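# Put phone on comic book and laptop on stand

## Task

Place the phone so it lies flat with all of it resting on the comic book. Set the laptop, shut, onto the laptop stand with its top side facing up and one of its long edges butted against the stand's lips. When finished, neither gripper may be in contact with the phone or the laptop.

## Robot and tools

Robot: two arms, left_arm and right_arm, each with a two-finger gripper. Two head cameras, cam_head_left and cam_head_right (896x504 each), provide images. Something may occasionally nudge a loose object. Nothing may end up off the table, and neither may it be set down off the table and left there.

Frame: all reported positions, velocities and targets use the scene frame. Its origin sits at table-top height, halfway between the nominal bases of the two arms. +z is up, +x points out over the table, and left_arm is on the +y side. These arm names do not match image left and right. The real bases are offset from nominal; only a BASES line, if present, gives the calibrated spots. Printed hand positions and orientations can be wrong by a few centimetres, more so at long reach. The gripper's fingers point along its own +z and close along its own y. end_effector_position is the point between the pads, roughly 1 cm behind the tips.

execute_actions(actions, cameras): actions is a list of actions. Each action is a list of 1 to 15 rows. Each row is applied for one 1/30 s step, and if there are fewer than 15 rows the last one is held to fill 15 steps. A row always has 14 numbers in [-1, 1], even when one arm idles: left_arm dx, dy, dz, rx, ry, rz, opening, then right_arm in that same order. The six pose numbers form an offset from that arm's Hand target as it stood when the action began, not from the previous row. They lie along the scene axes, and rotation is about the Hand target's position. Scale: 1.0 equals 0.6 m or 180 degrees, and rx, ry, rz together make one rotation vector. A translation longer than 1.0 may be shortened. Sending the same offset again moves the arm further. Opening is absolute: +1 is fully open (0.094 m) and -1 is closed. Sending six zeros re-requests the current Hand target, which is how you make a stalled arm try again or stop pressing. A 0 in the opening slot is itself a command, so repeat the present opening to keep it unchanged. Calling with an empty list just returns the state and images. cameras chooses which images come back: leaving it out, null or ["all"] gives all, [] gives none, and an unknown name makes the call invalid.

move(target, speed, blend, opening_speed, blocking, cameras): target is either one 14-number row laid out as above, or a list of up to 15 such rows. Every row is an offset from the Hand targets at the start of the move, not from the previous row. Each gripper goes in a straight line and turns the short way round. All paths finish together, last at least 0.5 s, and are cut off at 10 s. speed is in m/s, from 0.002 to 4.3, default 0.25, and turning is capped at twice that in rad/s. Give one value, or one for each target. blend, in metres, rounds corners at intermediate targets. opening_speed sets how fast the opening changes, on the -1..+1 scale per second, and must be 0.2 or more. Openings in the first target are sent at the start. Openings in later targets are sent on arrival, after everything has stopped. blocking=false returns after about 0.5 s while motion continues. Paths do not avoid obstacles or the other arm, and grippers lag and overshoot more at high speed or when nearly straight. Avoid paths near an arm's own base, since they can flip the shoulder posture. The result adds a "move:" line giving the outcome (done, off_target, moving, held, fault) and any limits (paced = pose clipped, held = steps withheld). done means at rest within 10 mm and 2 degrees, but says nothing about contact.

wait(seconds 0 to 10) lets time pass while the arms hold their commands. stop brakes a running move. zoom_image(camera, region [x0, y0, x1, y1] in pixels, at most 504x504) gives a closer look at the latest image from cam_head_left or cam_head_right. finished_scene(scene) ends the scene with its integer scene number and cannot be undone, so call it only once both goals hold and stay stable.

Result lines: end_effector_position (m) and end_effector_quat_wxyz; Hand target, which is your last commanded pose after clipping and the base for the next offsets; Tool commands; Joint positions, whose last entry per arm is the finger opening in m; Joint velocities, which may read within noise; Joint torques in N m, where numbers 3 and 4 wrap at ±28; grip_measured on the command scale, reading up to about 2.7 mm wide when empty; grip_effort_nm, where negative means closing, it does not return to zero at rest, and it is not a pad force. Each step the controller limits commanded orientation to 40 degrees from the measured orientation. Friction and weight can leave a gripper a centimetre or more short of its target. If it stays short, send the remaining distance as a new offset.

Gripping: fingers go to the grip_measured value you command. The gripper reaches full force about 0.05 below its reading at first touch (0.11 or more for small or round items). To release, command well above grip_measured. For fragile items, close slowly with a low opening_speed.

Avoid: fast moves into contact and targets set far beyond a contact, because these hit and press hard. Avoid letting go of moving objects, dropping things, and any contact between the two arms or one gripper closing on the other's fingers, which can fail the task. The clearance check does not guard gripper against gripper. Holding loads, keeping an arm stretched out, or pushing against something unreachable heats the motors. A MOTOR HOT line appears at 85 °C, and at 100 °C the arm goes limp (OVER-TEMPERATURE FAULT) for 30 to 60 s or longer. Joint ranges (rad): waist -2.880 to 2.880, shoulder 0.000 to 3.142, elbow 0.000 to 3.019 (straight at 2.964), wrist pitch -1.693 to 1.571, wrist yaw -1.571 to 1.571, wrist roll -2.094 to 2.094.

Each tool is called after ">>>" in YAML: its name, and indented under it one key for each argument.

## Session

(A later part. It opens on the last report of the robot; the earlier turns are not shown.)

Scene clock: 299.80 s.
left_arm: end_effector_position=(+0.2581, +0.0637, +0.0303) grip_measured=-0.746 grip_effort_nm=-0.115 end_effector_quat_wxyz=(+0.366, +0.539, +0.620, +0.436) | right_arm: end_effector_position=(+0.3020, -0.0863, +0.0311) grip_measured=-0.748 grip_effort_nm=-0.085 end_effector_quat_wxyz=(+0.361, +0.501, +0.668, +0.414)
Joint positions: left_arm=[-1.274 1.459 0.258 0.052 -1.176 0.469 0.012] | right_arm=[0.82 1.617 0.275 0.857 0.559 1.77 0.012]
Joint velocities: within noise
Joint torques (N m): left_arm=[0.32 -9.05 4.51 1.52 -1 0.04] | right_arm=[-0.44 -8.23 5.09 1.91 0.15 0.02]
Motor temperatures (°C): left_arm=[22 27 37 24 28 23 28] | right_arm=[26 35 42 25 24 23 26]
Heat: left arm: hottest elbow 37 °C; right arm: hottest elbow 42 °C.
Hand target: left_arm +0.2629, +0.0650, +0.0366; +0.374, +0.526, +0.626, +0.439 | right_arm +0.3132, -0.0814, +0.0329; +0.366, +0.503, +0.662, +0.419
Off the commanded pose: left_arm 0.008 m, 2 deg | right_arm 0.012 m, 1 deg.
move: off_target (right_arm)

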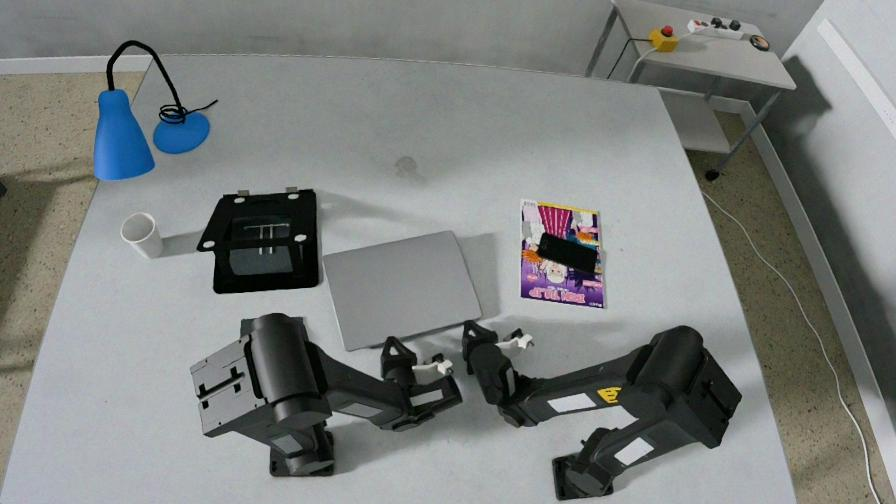

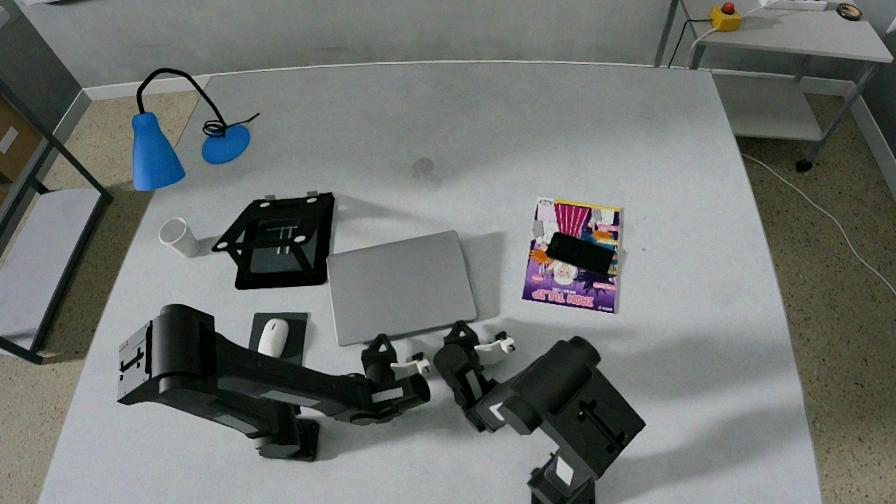

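>>> move:
  target:
    - [-0.05,-0.012,0,0,0,0,0,-0.05,-0.012,0,0,0,0,0]
    - [-0.05,-0.012,-0.025,0,0,0,0,-0.05,-0.012,-0.025,0,0,0,0]
  speed: 0.08

>>> zoom_image:
  camera: "cam_head_left"
  region: [330, 290, 500, 400]

>>> zoom_image:
  camera: "cam_head_right"
  region: [320, 290, 490, 400]

Scene clock: 306.73 s.
left_arm: end_effector_position=(+0.2342, +0.0728, +0.0283) grip_measured=-0.003 grip_effort_nm=0.173 end_effector_quat_wxyz=(+0.375, +0.519, +0.620, +0.453) | right_arm: end_effector_position=(+0.2907, -0.0876, +0.0301) grip_measured=-0.001 grip_effort_nm=0.076 end_effector_quat_wxyz=(+0.371, +0.505, +0.651, +0.428)
Joint positions: left_arm=[-1.387 1.503 0.288 -0.259 -1.256 0.106 0.047] | right_arm=[0.862 1.662 0.248 0.96 0.619 1.792 0.047]
Joint velocities: within noise
Joint torques (N m): left_arm=[-2.43 -5.01 6.68 0.39 0.49 -0.18] | right_arm=[1.44 -7.65 1.81 1.69 0.15 0.14]
Motor temperatures (°C): left_arm=[22 27 37 24 28 23 28] | right_arm=[26 35 41 25 24 23 26]
Heat: left arm: hottest elbow 37 °C; right arm: hottest elbow 41 °C.
Hand target: left_arm +0.2329, +0.0578, +0.0216; +0.374, +0.525, +0.626, +0.439 | right_arm +0.2832, -0.0886, +0.0180; +0.366, +0.503, +0.662, +0.419
Off the commanded pose: left_arm 0.016 m, 2 deg | right_arm 0.014 m, 2 deg.
move: off_target (left_arm, right_arm)

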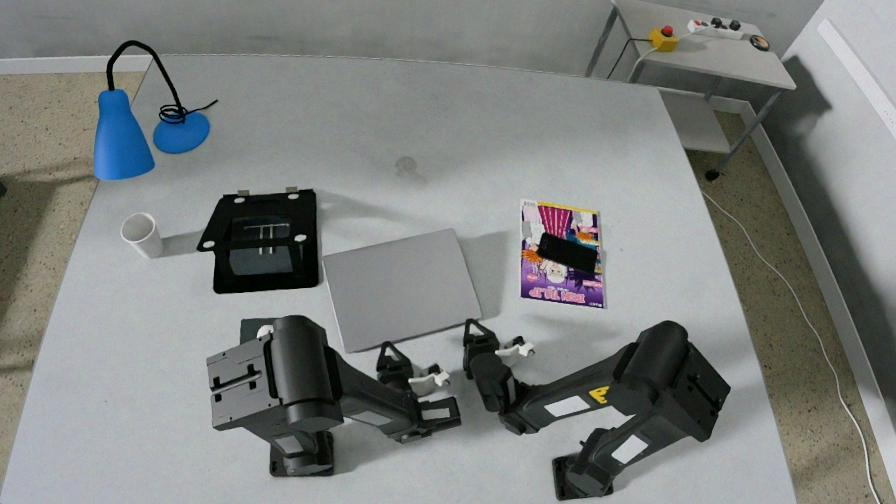

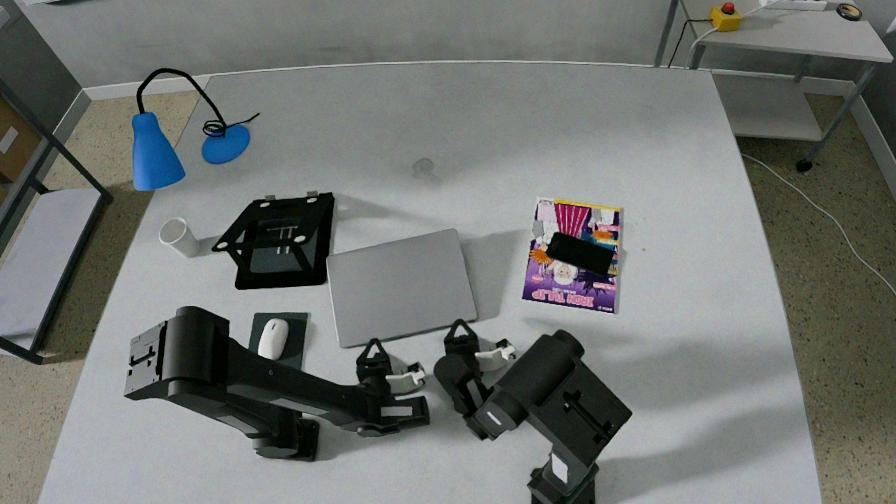

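Scaled by 2.965.

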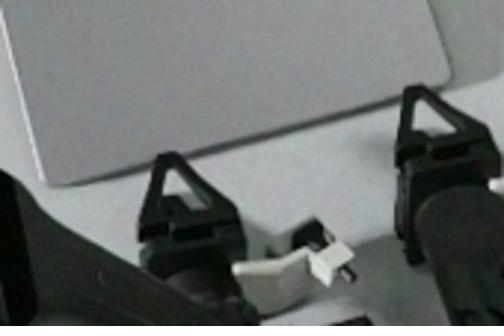

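Scaled by 2.965.

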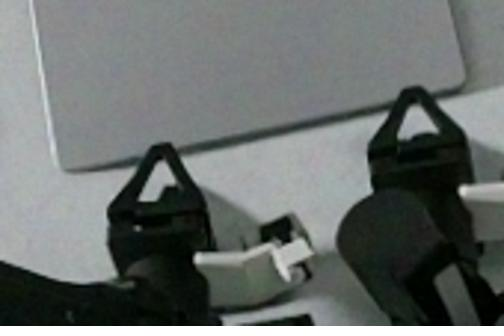

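>>> move:
  target: [0.085,0.02,0.006,0,0,0,0,0.075,0.02,0.01,0,0,0,0]
  speed: 0.08

>>> zoom_image:
  camera: "cam_head_left"
  region: [330, 290, 500, 400]

>>> zoom_image:
  camera: "cam_head_right"
  region: [320, 290, 490, 400]

Scene clock: 311.63 s.
left_arm: end_effector_position=(+0.2819, +0.0620, +0.0303) grip_measured=-0.002 grip_effort_nm=0.129 end_effector_quat_wxyz=(+0.384, +0.524, +0.625, +0.434) | right_arm: end_effector_position=(+0.3199, -0.0780, +0.0309) grip_measured=-0.001 grip_effort_nm=0.071 end_effector_quat_wxyz=(+0.363, +0.501, +0.658, +0.429)
Joint positions: left_arm=[-1.18 1.521 0.237 0.367 -1.143 0.674 0.047] | right_arm=[0.793 1.679 0.314 0.923 0.536 1.756 0.047]
Joint velocities: within noise
Joint torques (N m): left_arm=[-0.5 -6.71 3.41 1.69 -0.25 0.02] | right_arm=[-0.44 -8.88 4.77 0.92 0.09 0.01]
Motor temperatures (°C): left_arm=[22 27 37 24 28 23 28] | right_arm=[26 35 41 25 24 23 26]
Heat: left arm: hottest elbow 37 °C; right arm: hottest elbow 41 °C.
Hand target: left_arm +0.2839, +0.0698, +0.0252; +0.374, +0.526, +0.626, +0.439 | right_arm +0.3283, -0.0766, +0.0240; +0.366, +0.503, +0.662, +0.419
Off the commanded pose: left_arm 0.009 m, 1 deg | right_arm 0.011 m, 1 deg.
move: off_target (right_arm)

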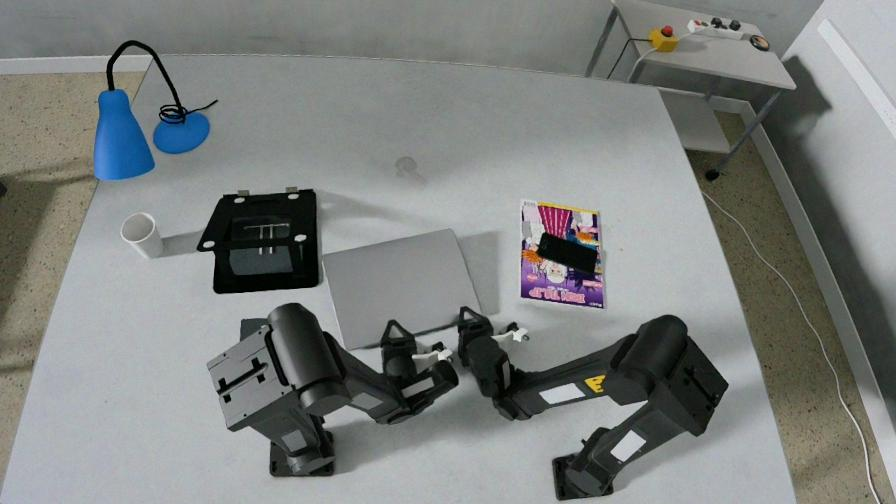

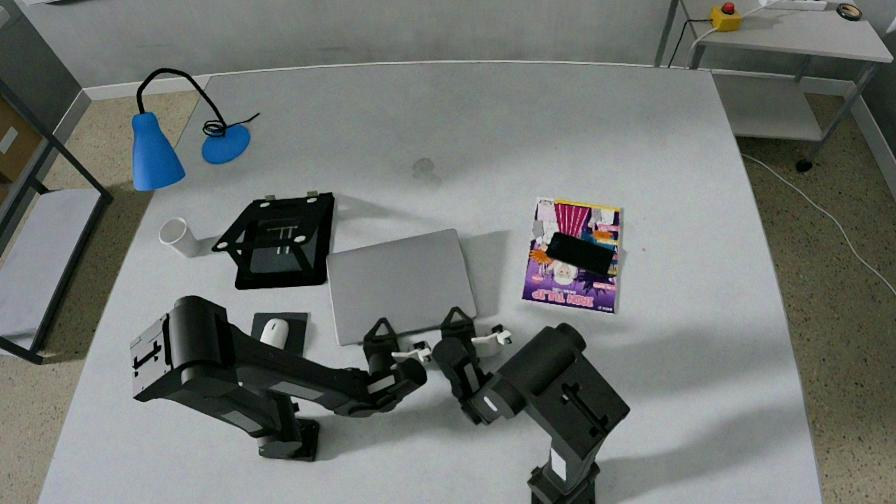

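Scaled by 2.965.

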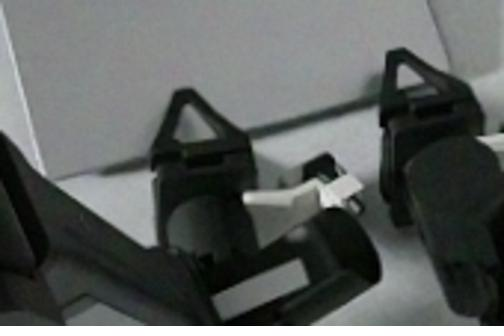

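Scaled by 2.965.

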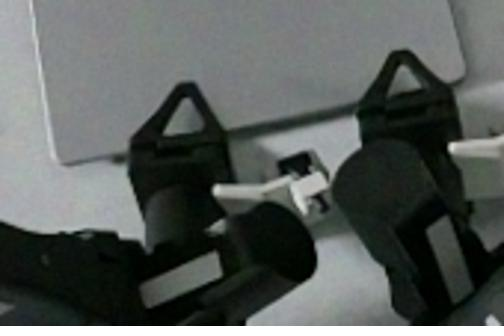

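>>> move:
  target: [0,0,0,0,0,0,-0.72,0,0,0,0,0,0,-0.72]
  opening_speed: 0.3

>>> zoom_image:
  camera: "cam_head_left"
  region: [330, 290, 500, 400]

Scene clock: 316.37 s.
left_arm: end_effector_position=(+0.2812, +0.0628, +0.0258) grip_measured=-0.562 grip_effort_nm=-0.999 end_effector_quat_wxyz=(+0.380, +0.529, +0.624, +0.432) | right_arm: end_effector_position=(+0.3184, -0.0785, +0.0256) grip_measured=-0.716 grip_effort_nm=-0.183 end_effector_quat_wxyz=(+0.361, +0.501, +0.664, +0.423)
Joint positions: left_arm=[-1.18 1.536 0.235 0.375 -1.135 0.675 0.021] | right_arm=[0.793 1.687 0.314 0.914 0.531 1.756 0.013]
Joint velocities: within noise
Joint torques (N m): left_arm=[0.15 -7.47 3.3 1.65 -0.54 0.02] | right_arm=[-0.38 -9.58 4.72 1.25 0.27 0.01]
Motor temperatures (°C): left_arm=[22 27 37 24 28 23 28] | right_arm=[26 35 40 25 24 23 26]
Heat: left arm: hottest elbow 37 °C; right arm: hottest elbow 40 °C.
Hand target: left_arm +0.2839, +0.0698, +0.0252; +0.374, +0.526, +0.626, +0.439 | right_arm +0.3283, -0.0765, +0.0241; +0.366, +0.503, +0.662, +0.419
Off the commanded pose: left_arm 0.008 m, 1 deg | right_arm 0.010 m, 1 deg.
move: done

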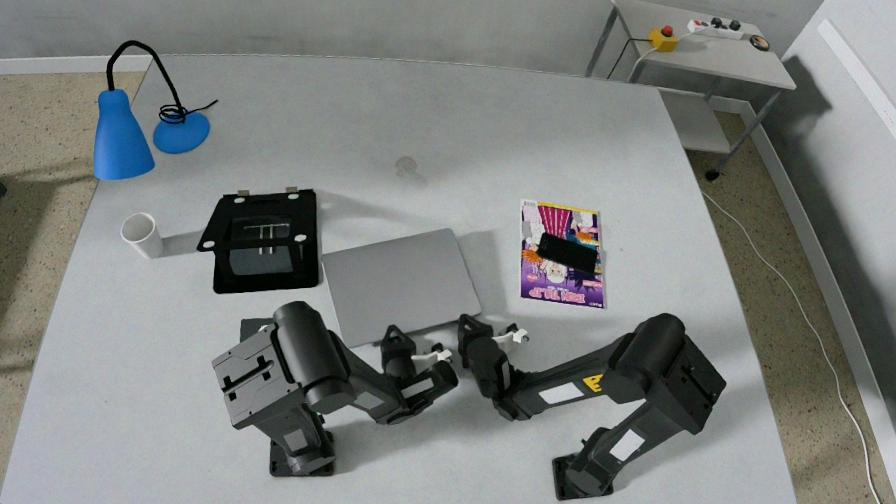

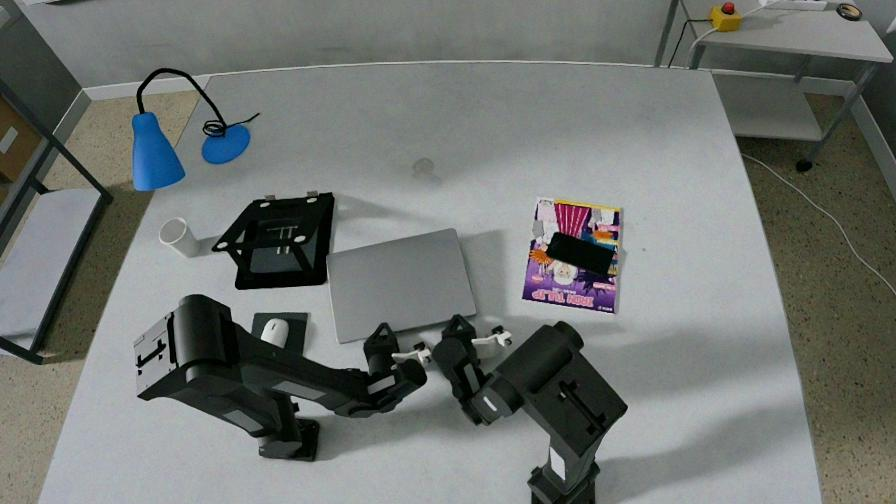

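Scaled by 2.965.

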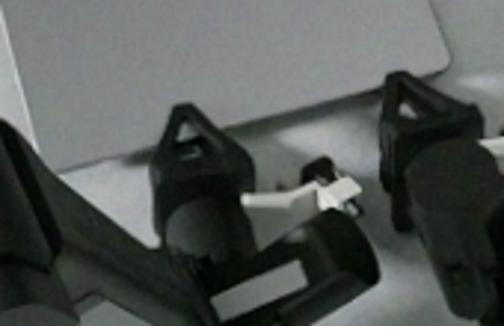

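>>> move:
  target: [0,0,0.06,0,0,0,-0.8,-0.04,-0.01,0.01,0,0,0,0]
  speed: 0.06

>>> zoom_image:
  camera: "cam_head_left"
  region: [330, 290, 500, 400]

>>> zoom_image:
  camera: "cam_head_right"
  region: [320, 290, 490, 400]

Scene clock: 320.50 s.
left_arm: end_effector_position=(+0.2796, +0.0697, +0.0513) grip_measured=-0.620 grip_effort_nm=-1.004 end_effector_quat_wxyz=(+0.372, +0.534, +0.625, +0.431) | right_arm: end_effector_position=(+0.3139, -0.0775, +0.0385) grip_measured=-0.001 grip_effort_nm=0.046 end_effector_quat_wxyz=(+0.370, +0.502, +0.652, +0.432)
Joint positions: left_arm=[-1.17 1.352 0.235 0.176 -1.12 0.676 0.018] | right_arm=[0.818 1.65 0.304 0.913 0.572 1.764 0.047]
Joint velocities: within noise
Joint torques (N m): left_arm=[-1.32 -8.53 6.74 0.5 -1.12 0.07] | right_arm=[1.14 -11.11 1.72 0.7 0.3 0.18]
Motor temperatures (°C): left_arm=[22 27 36 24 28 23 28] | right_arm=[26 35 40 25 24 23 26]
Heat: left arm: hottest elbow 36 °C; right arm: hottest elbow 40 °C.
Hand target: left_arm +0.2839, +0.0698, +0.0612; +0.374, +0.526, +0.626, +0.439 | right_arm +0.3043, -0.0825, +0.0301; +0.366, +0.503, +0.662, +0.419
Off the commanded pose: left_arm 0.011 m, 1 deg | right_arm 0.014 m, 2 deg.
move: off_target (left_arm, right_arm)

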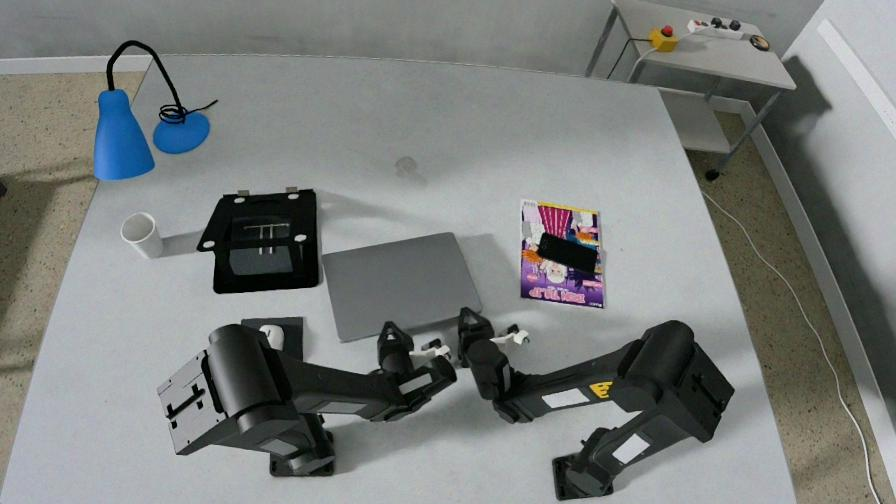

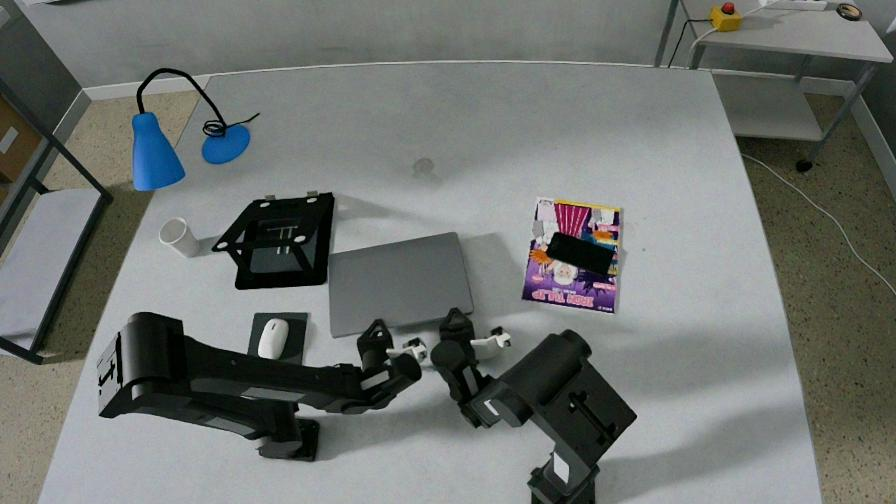

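Scaled by 2.965.

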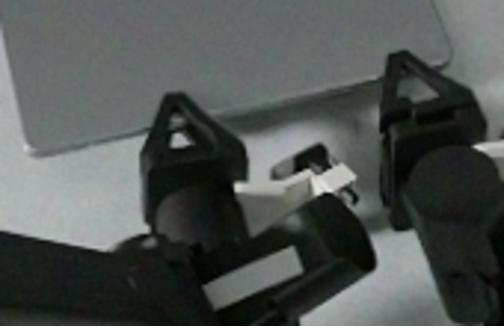

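Scaled by 2.965.

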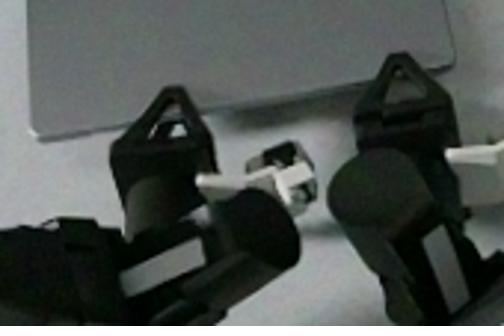

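>>> move:
  target: [0,0,0,0,0,0,-0.8,0.1,0.02,0.015,0,0,0,0]
  speed: 0.08

>>> zoom_image:
  camera: "cam_head_left"
  region: [330, 290, 500, 400]

>>> move:
  target: [0,0,0,0,0,0,-0.8,0,0,0,0,0,0,-0.8]
  opening_speed: 0.4
  cameras: ["cam_head_left"]

>>> zoom_image:
  camera: "cam_head_left"
  region: [330, 290, 500, 400]

Scene clock: 325.93 s.
left_arm: end_effector_position=(+0.2801, +0.0709, +0.0520) grip_measured=-0.624 grip_effort_nm=-1.004 end_effector_quat_wxyz=(+0.374, +0.528, +0.629, +0.430) | right_arm: end_effector_position=(+0.3531, -0.0736, +0.0428) grip_measured=-0.001 grip_effort_nm=0.042 end_effector_quat_wxyz=(+0.363, +0.502, +0.660, +0.425)
Joint positions: left_arm=[-1.167 1.349 0.235 0.172 -1.123 0.661 0.018] | right_arm=[0.725 1.652 0.389 0.828 0.474 1.723 0.047]
Joint velocities: within noise
Joint torques (N m): left_arm=[-0.85 -8.94 6.58 0.62 -0.98 0.24] | right_arm=[-0.38 -10.05 6.13 1.03 0.11 0.07]
Motor temperatures (°C): left_arm=[22 27 36 24 28 23 28] | right_arm=[26 35 40 25 24 23 26]
Heat: left arm: hottest elbow 36 °C; right arm: hottest elbow 40 °C.
Hand target: left_arm +0.2839, +0.0698, +0.0612; +0.374, +0.526, +0.626, +0.439 | right_arm +0.3642, -0.0707, +0.0388; +0.366, +0.503, +0.662, +0.419
Off the commanded pose: left_arm 0.010 m, 1 deg | right_arm 0.012 m, 1 deg.
move: off_target (right_arm)

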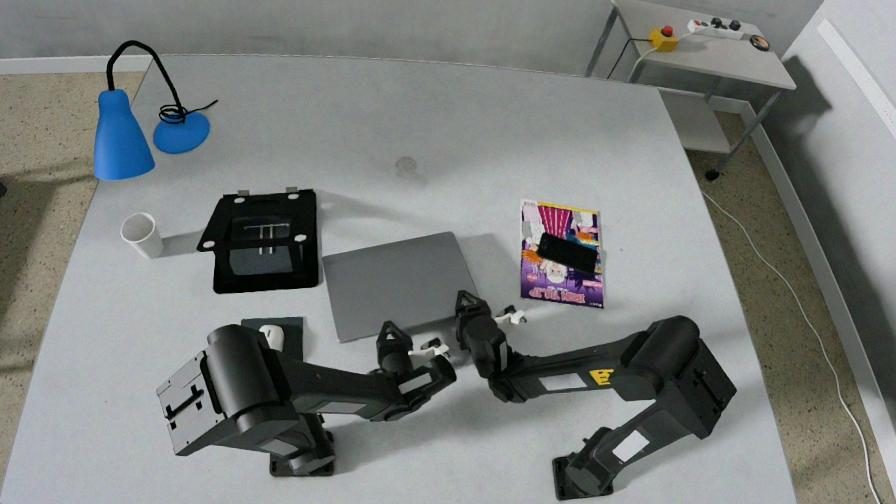

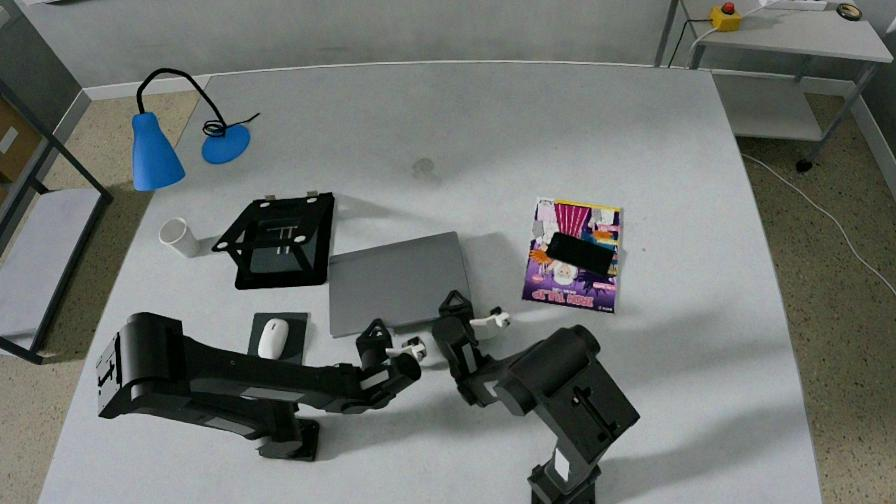

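Scaled by 2.965.

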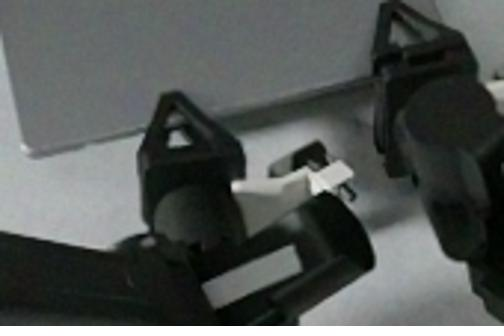

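Scene clock: 328.13 s.
left_arm: end_effector_position=(+0.2814, +0.0725, +0.0548) grip_measured=-0.633 grip_effort_nm=-0.999 end_effector_quat_wxyz=(+0.375, +0.523, +0.631, +0.433) | right_arm: end_effector_position=(+0.3581, -0.0715, +0.0530) grip_measured=-0.542 grip_effort_nm=-1.004 end_effector_quat_wxyz=(+0.369, +0.501, +0.649, +0.438)
Joint positions: left_arm=[-1.162 1.339 0.235 0.17 -1.129 0.663 0.017] | right_arm=[0.723 1.644 0.396 0.849 0.482 1.72 0.022]
Joint velocities: within noise
Joint torques (N m): left_arm=[-1.49 -7.53 6.72 0.91 -0.86 0.19] | right_arm=[-0.21 -9.35 5.71 0.32 -0.18 0.08]
Motor temperatures (°C): left_arm=[22 27 36 24 28 23 28] | right_arm=[26 35 40 25 24 23 26]
Heat: left arm: hottest elbow 36 °C; right arm: hottest elbow 40 °C.
Hand target: left_arm +0.2839, +0.0698, +0.0612; +0.374, +0.526, +0.626, +0.439 | right_arm +0.3642, -0.0707, +0.0389; +0.366, +0.503, +0.662, +0.419
Off the commanded pose: left_arm 0.007 m, 1 deg | right_arm 0.015 m, 3 deg.
move: off_target (right_arm)
Images, in order (width x height): cam_head_left 896x504.

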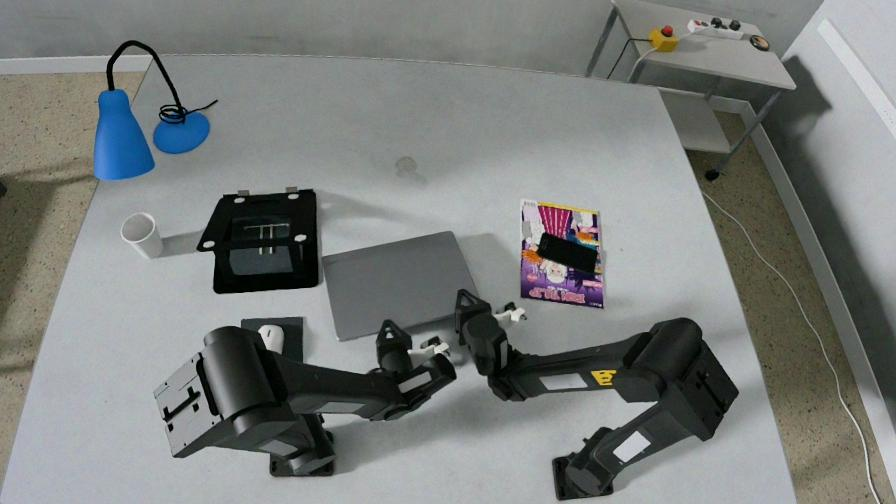

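Scaled by 2.965.

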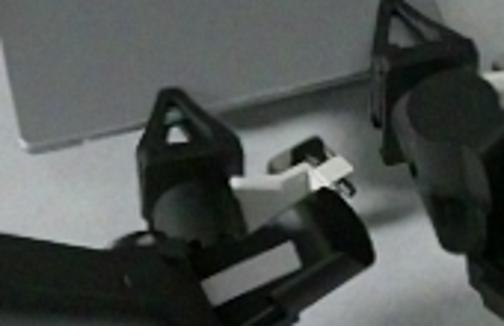

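>>> move:
  target: [0,0,0,0,0,0,-0.8,0,0,0.045,0,0,0,-0.8]
  speed: 0.08
  cameras: []

>>> move:
  target:
    - [0,0,-0.012,0,0,0,0,0,0,0,0,0,0,-0.8]
    - [0.055,0.014,-0.012,0,0,0,0,0,0,0,0,0,0,-0.8]
  speed: 0.08

>>> zoom_image:
  camera: "cam_head_left"
  region: [330, 290, 500, 400]

Scene clock: 333.80 s.
left_arm: end_effector_position=(+0.2823, +0.0732, +0.0602) grip_measured=-0.644 grip_effort_nm=-1.009 end_effector_quat_wxyz=(+0.383, +0.512, +0.634, +0.434) | right_arm: end_effector_position=(+0.3588, -0.0698, +0.0658) grip_measured=-0.565 grip_effort_nm=-1.043 end_effector_quat_wxyz=(+0.368, +0.497, +0.660, +0.426)
Joint positions: left_arm=[-1.162 1.324 0.235 0.17 -1.143 0.654 0.017] | right_arm=[0.723 1.568 0.411 0.731 0.477 1.709 0.02]
Joint velocities: within noise
Joint torques (N m): left_arm=[-1.61 -6.83 6.76 0.53 -0.22 0.3] | right_arm=[-0.32 -12.1 5.93 0.39 0 0.14]
Motor temperatures (°C): left_arm=[22 27 36 24 28 23 29] | right_arm=[26 35 40 25 24 23 26]
Heat: left arm: hottest elbow 36 °C; right arm: hottest elbow 40 °C.
Hand target: left_arm +0.2839, +0.0697, +0.0612; +0.374, +0.526, +0.626, +0.439 | right_arm +0.3643, -0.0706, +0.0660; +0.366, +0.503, +0.662, +0.419
Off the commanded pose: left_arm 0.004 m, 2 deg | right_arm 0.006 m, 1 deg.
move: done
No camera images: "cameras" was empty.

Scene clock: 336.23 s.
left_arm: end_effector_position=(+0.3151, +0.0731, +0.0565) grip_measured=-0.002 grip_effort_nm=0.129 end_effector_quat_wxyz=(+0.378, +0.527, +0.624, +0.435) | right_arm: end_effector_position=(+0.3591, -0.0695, +0.0686) grip_measured=-0.588 grip_effort_nm=-1.043 end_effector_quat_wxyz=(+0.368, +0.497, +0.659, +0.428)
Joint positions: left_arm=[-1.028 1.407 0.235 0.45 -1.038 0.908 0.047] | right_arm=[0.723 1.561 0.411 0.729 0.477 1.709 0.019]
Joint velocities: within noise
Joint torques (N m): left_arm=[-0.09 -6.12 5.03 1.85 -0.29 0.02] | right_arm=[-0.38 -11.22 5.94 0.28 0.01 0.13]
Motor temperatures (°C): left_arm=[22 27 36 24 28 23 29] | right_arm=[26 35 40 25 24 23 26]
Heat: left arm: hottest elbow 36 °C; right arm: hottest elbow 40 °C.
Hand target: left_arm +0.3169, +0.0782, +0.0540; +0.374, +0.526, +0.626, +0.439 | right_arm +0.3642, -0.0707, +0.0659; +0.366, +0.503, +0.662, +0.419
Off the commanded pose: left_arm 0.006 m, 1 deg | right_arm 0.006 m, 1 deg.
move: done

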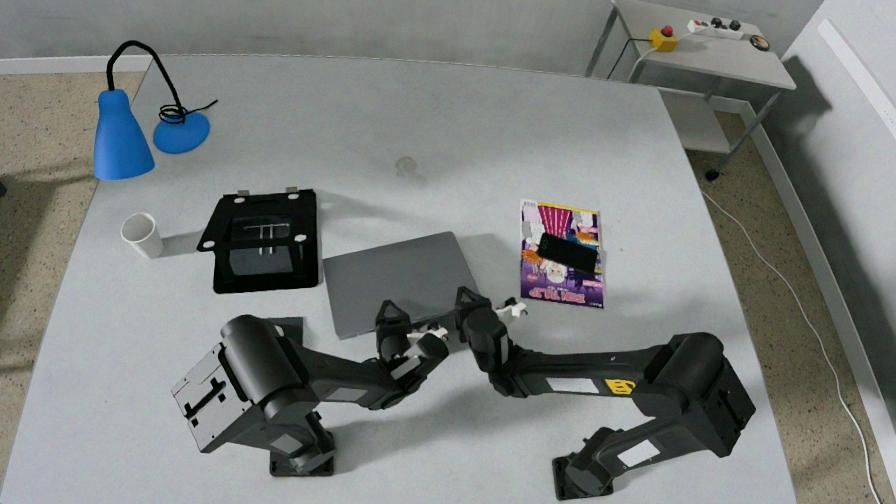

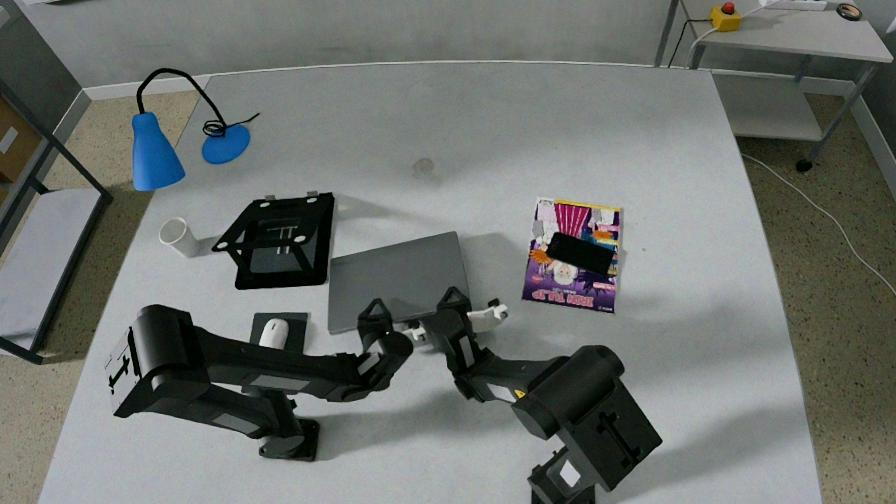

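Scaled by 2.965.

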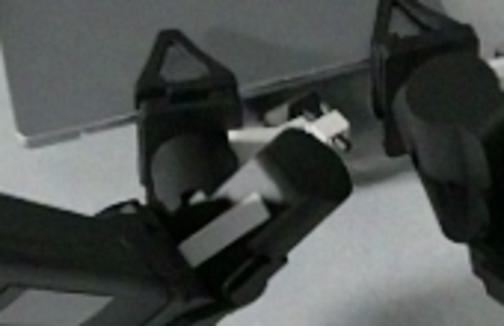

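>>> move:
  target: [-0.015,0.085,-0.003,0,0,0,0,0,0,0,0,0,0,-0.8]
  speed: 0.08

>>> zoom_image:
  camera: "cam_head_left"
  region: [330, 290, 500, 400]

Scene clock: 340.13 s.
left_arm: end_effector_position=(+0.3070, +0.1245, +0.0487) grip_measured=-0.002 grip_effort_nm=0.129 end_effector_quat_wxyz=(+0.369, +0.533, +0.624, +0.437) | right_arm: end_effector_position=(+0.3591, -0.0695, +0.0686) grip_measured=-0.588 grip_effort_nm=-1.033 end_effector_quat_wxyz=(+0.368, +0.497, +0.659, +0.428)
Joint positions: left_arm=[-0.915 1.353 0.101 0.616 -0.949 1.036 0.047] | right_arm=[0.723 1.561 0.411 0.729 0.477 1.709 0.019]
Joint velocities: within noise
Joint torques (N m): left_arm=[-0.32 -7 3.81 2.13 -0.18 0.01] | right_arm=[-0.21 -11.34 5.94 0.29 0 0.13]
Motor temperatures (°C): left_arm=[22 27 36 24 28 23 28] | right_arm=[26 35 39 25 24 23 26]
Heat: left arm: hottest elbow 36 °C; right arm: hottest elbow 39 °C.
Hand target: left_arm +0.3079, +0.1291, +0.0522; +0.374, +0.526, +0.626, +0.439 | right_arm +0.3642, -0.0707, +0.0659; +0.366, +0.503, +0.662, +0.419
Off the commanded pose: left_arm 0.006 m, 1 deg | right_arm 0.006 m, 1 deg.
move: done

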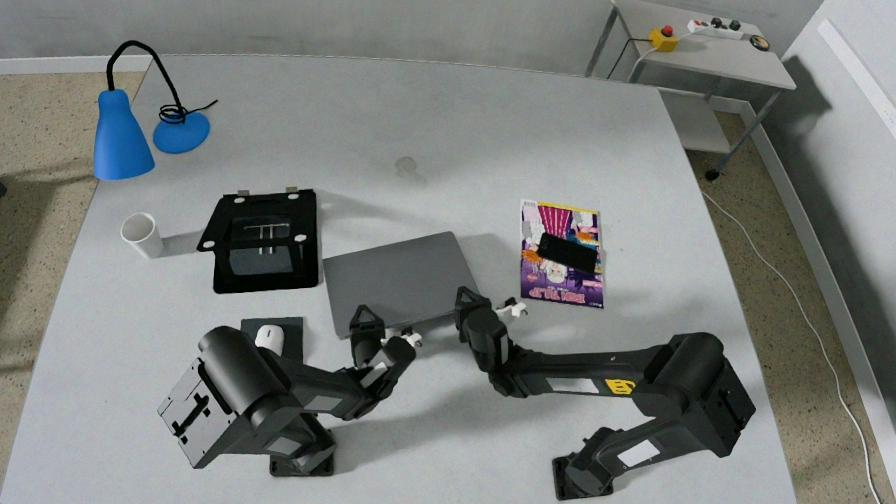

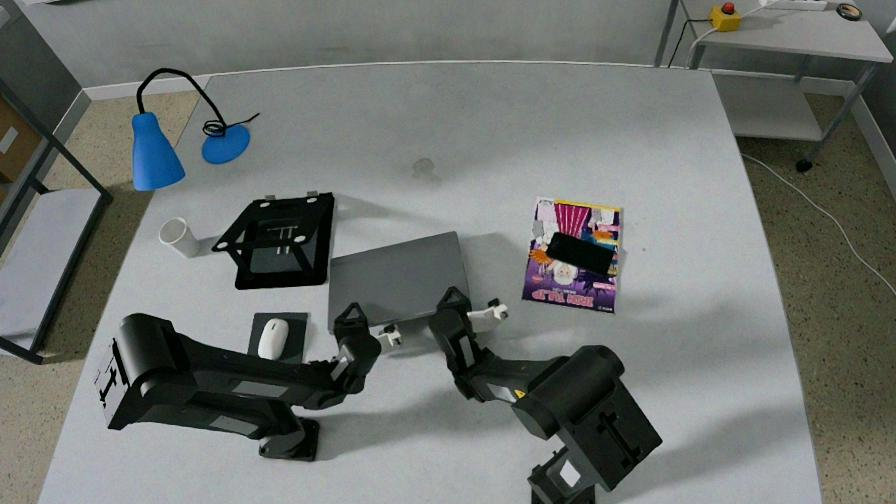

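Scaled by 2.965.

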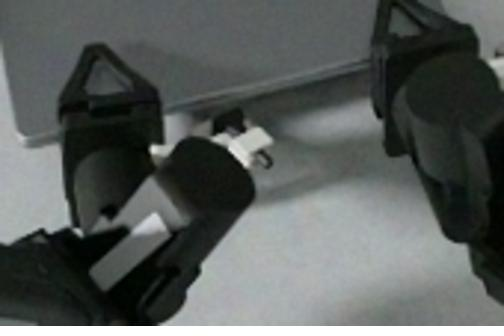

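Good. Close left.

>>> move:
  target: [0,0,0,0,0,0,-0.8,0,0,0,0,0,0,-0.8]
  opening_speed: 0.4
  cameras: ["cam_head_left"]

>>> zoom_image:
  camera: "cam_head_left"
  region: [180, 170, 500, 400]

Scene clock: 344.97 s.
left_arm: end_effector_position=(+0.3103, +0.1241, +0.0583) grip_measured=-0.606 grip_effort_nm=-0.989 end_effector_quat_wxyz=(+0.393, +0.504, +0.636, +0.432) | right_arm: end_effector_position=(+0.3611, -0.0686, +0.0738) grip_measured=-0.623 grip_effort_nm=-1.033 end_effector_quat_wxyz=(+0.370, +0.497, +0.655, +0.432)
Joint positions: left_arm=[-0.911 1.336 0.101 0.647 -0.961 1.002 0.019] | right_arm=[0.722 1.552 0.415 0.728 0.477 1.709 0.018]
Joint velocities: within noise
Joint torques (N m): left_arm=[-0.5 -4.84 4.25 1.11 0.25 0.37] | right_arm=[-0.21 -10.58 5.78 0.31 0.01 0.13]
Motor temperatures (°C): left_arm=[22 27 36 24 28 23 28] | right_arm=[26 35 39 25 24 23 27]
Heat: left arm: hottest elbow 36 °C; right arm: hottest elbow 39 °C.
Hand target: left_arm +0.3079, +0.1292, +0.0522; +0.374, +0.526, +0.626, +0.439 | right_arm +0.3642, -0.0706, +0.0659; +0.366, +0.503, +0.662, +0.419
Off the commanded pose: left_arm 0.008 m, 4 deg | right_arm 0.009 m, 2 deg.
move: off_target (left_arm)
Images, in order (width x height): cam_head_left 896x504.

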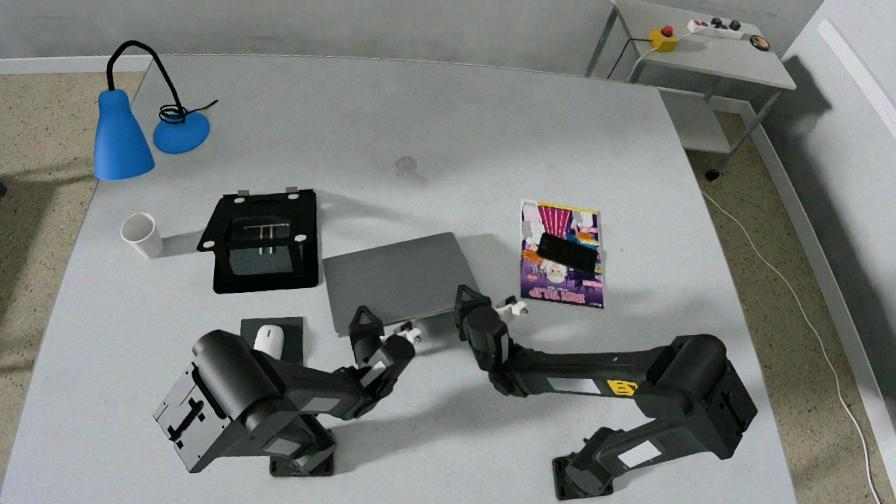

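Scaled by 1.575.

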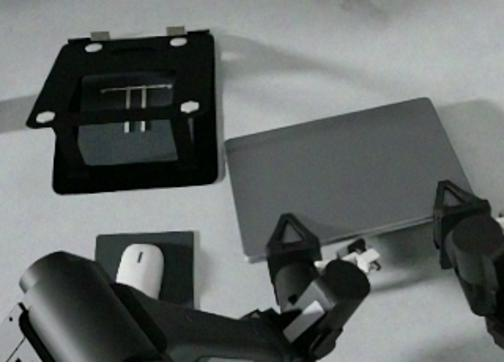

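>>> move:
  target:
    - [-0.03,-0.02,0.06,0,0,0,-0.8,-0.03,-0.02,0.05,0,0,0,-0.8]
    - [-0.05,-0.02,0.35,0,0,0,-0.8,-0.05,-0.02,0.33,0,0,0,-0.8]
  speed: 0.12

Scene clock: 365.83 s.
left_arm: end_effector_position=(+0.2686, +0.1166, +0.2009) grip_measured=-0.628 grip_effort_nm=-1.009 end_effector_quat_wxyz=(+0.359, +0.546, +0.640, +0.404) | right_arm: end_effector_position=(+0.3148, -0.0796, +0.2054) grip_measured=-0.644 grip_effort_nm=-1.033 end_effector_quat_wxyz=(+0.323, +0.520, +0.682, +0.400)
Joint positions: left_arm=[-1.085 0.601 0.415 -0.708 -1.009 0.739 0.017] | right_arm=[0.775 0.971 0.55 -0.135 0.472 1.818 0.017]
Joint velocities: within noise
Joint torques (N m): left_arm=[-1.03 -3.6 20.29 0.27 -3.24 0.74] | right_arm=[-0.97 -10.11 14.83 0.85 1.65 -0.64]
Motor temperatures (°C): left_arm=[22 26 36 24 29 24 29] | right_arm=[26 35 40 25 24 23 27]
Heat: left arm: hottest elbow 36 °C; right arm: hottest elbow 40 °C.
Hand target: left_arm +0.2779, +0.1172, +0.2622; +0.374, +0.526, +0.626, +0.438 | right_arm +0.3343, -0.0826, +0.2641; +0.366, +0.503, +0.662, +0.419
Off the commanded pose: left_arm 0.062 m, 5 deg | right_arm 0.062 m, 6 deg.
move: off_target (left_arm, right_arm)

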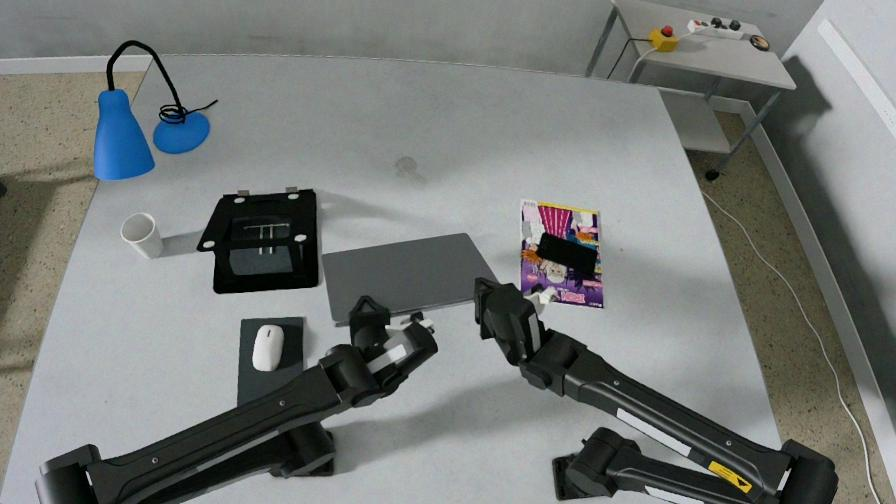

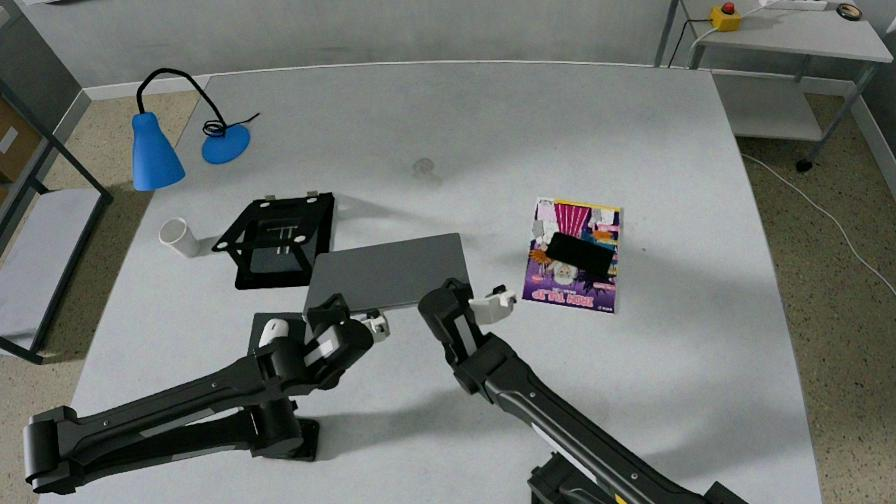

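>>> move:
  target: [0.02,0,0.22,0,0,0,-0.8,0.02,0,0.22,0,0,0,-0.8]
  speed: 0.12

Scene clock: 370.47 s.
left_arm: end_effector_position=(+0.2791, +0.1137, +0.3225) grip_measured=-0.628 grip_effort_nm=-1.009 end_effector_quat_wxyz=(+0.351, +0.538, +0.645, +0.413) | right_arm: end_effector_position=(+0.3294, -0.0812, +0.3262) grip_measured=-0.644 grip_effort_nm=-1.038 end_effector_quat_wxyz=(+0.332, +0.526, +0.679, +0.391)
Joint positions: left_arm=[-1.053 0.629 0.741 -1.001 -1.012 0.754 0.017] | right_arm=[0.75 0.913 0.849 -0.498 0.477 1.807 0.017]
Joint velocities: within noise
Joint torques (N m): left_arm=[0.15 -3.02 22.84 0.87 -2.27 1.06] | right_arm=[-1.03 -8.12 17.83 1.18 0.75 -0.67]
Motor temperatures (°C): left_arm=[22 26 39 24 32 24 29] | right_arm=[26 35 41 25 25 24 27]
Heat: left arm: hottest elbow 39 °C; right arm: hottest elbow 41 °C.
Hand target: left_arm +0.2899, +0.1171, +0.3943; +0.374, +0.526, +0.626, +0.439 | right_arm +0.3463, -0.0825, +0.3960; +0.366, +0.503, +0.662, +0.419
Off the commanded pose: left_arm 0.073 m, 5 deg | right_arm 0.072 m, 6 deg.
move: off_target (left_arm, right_arm)

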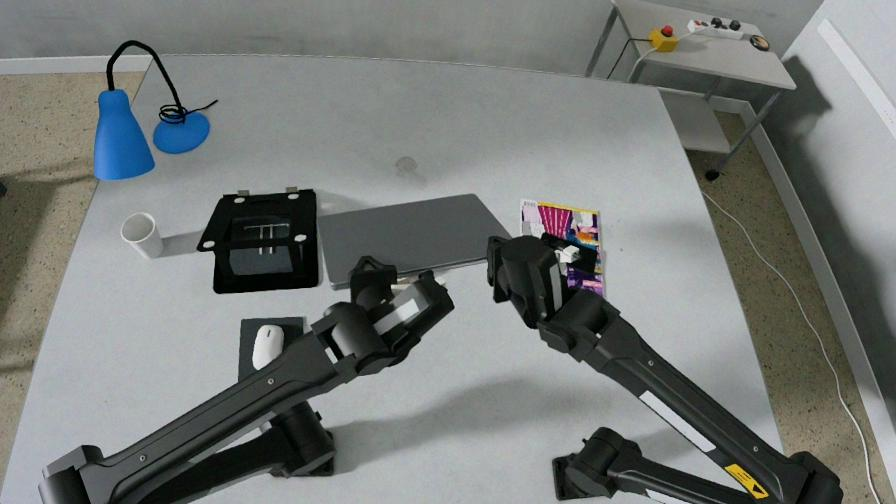

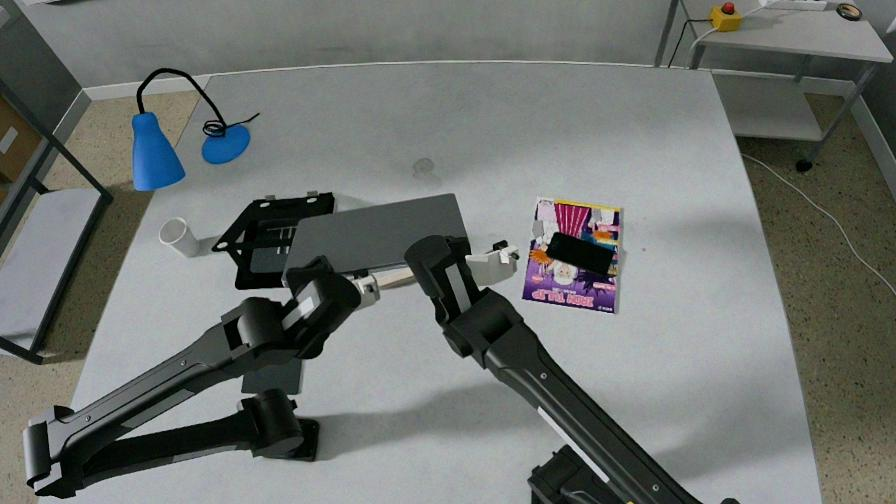

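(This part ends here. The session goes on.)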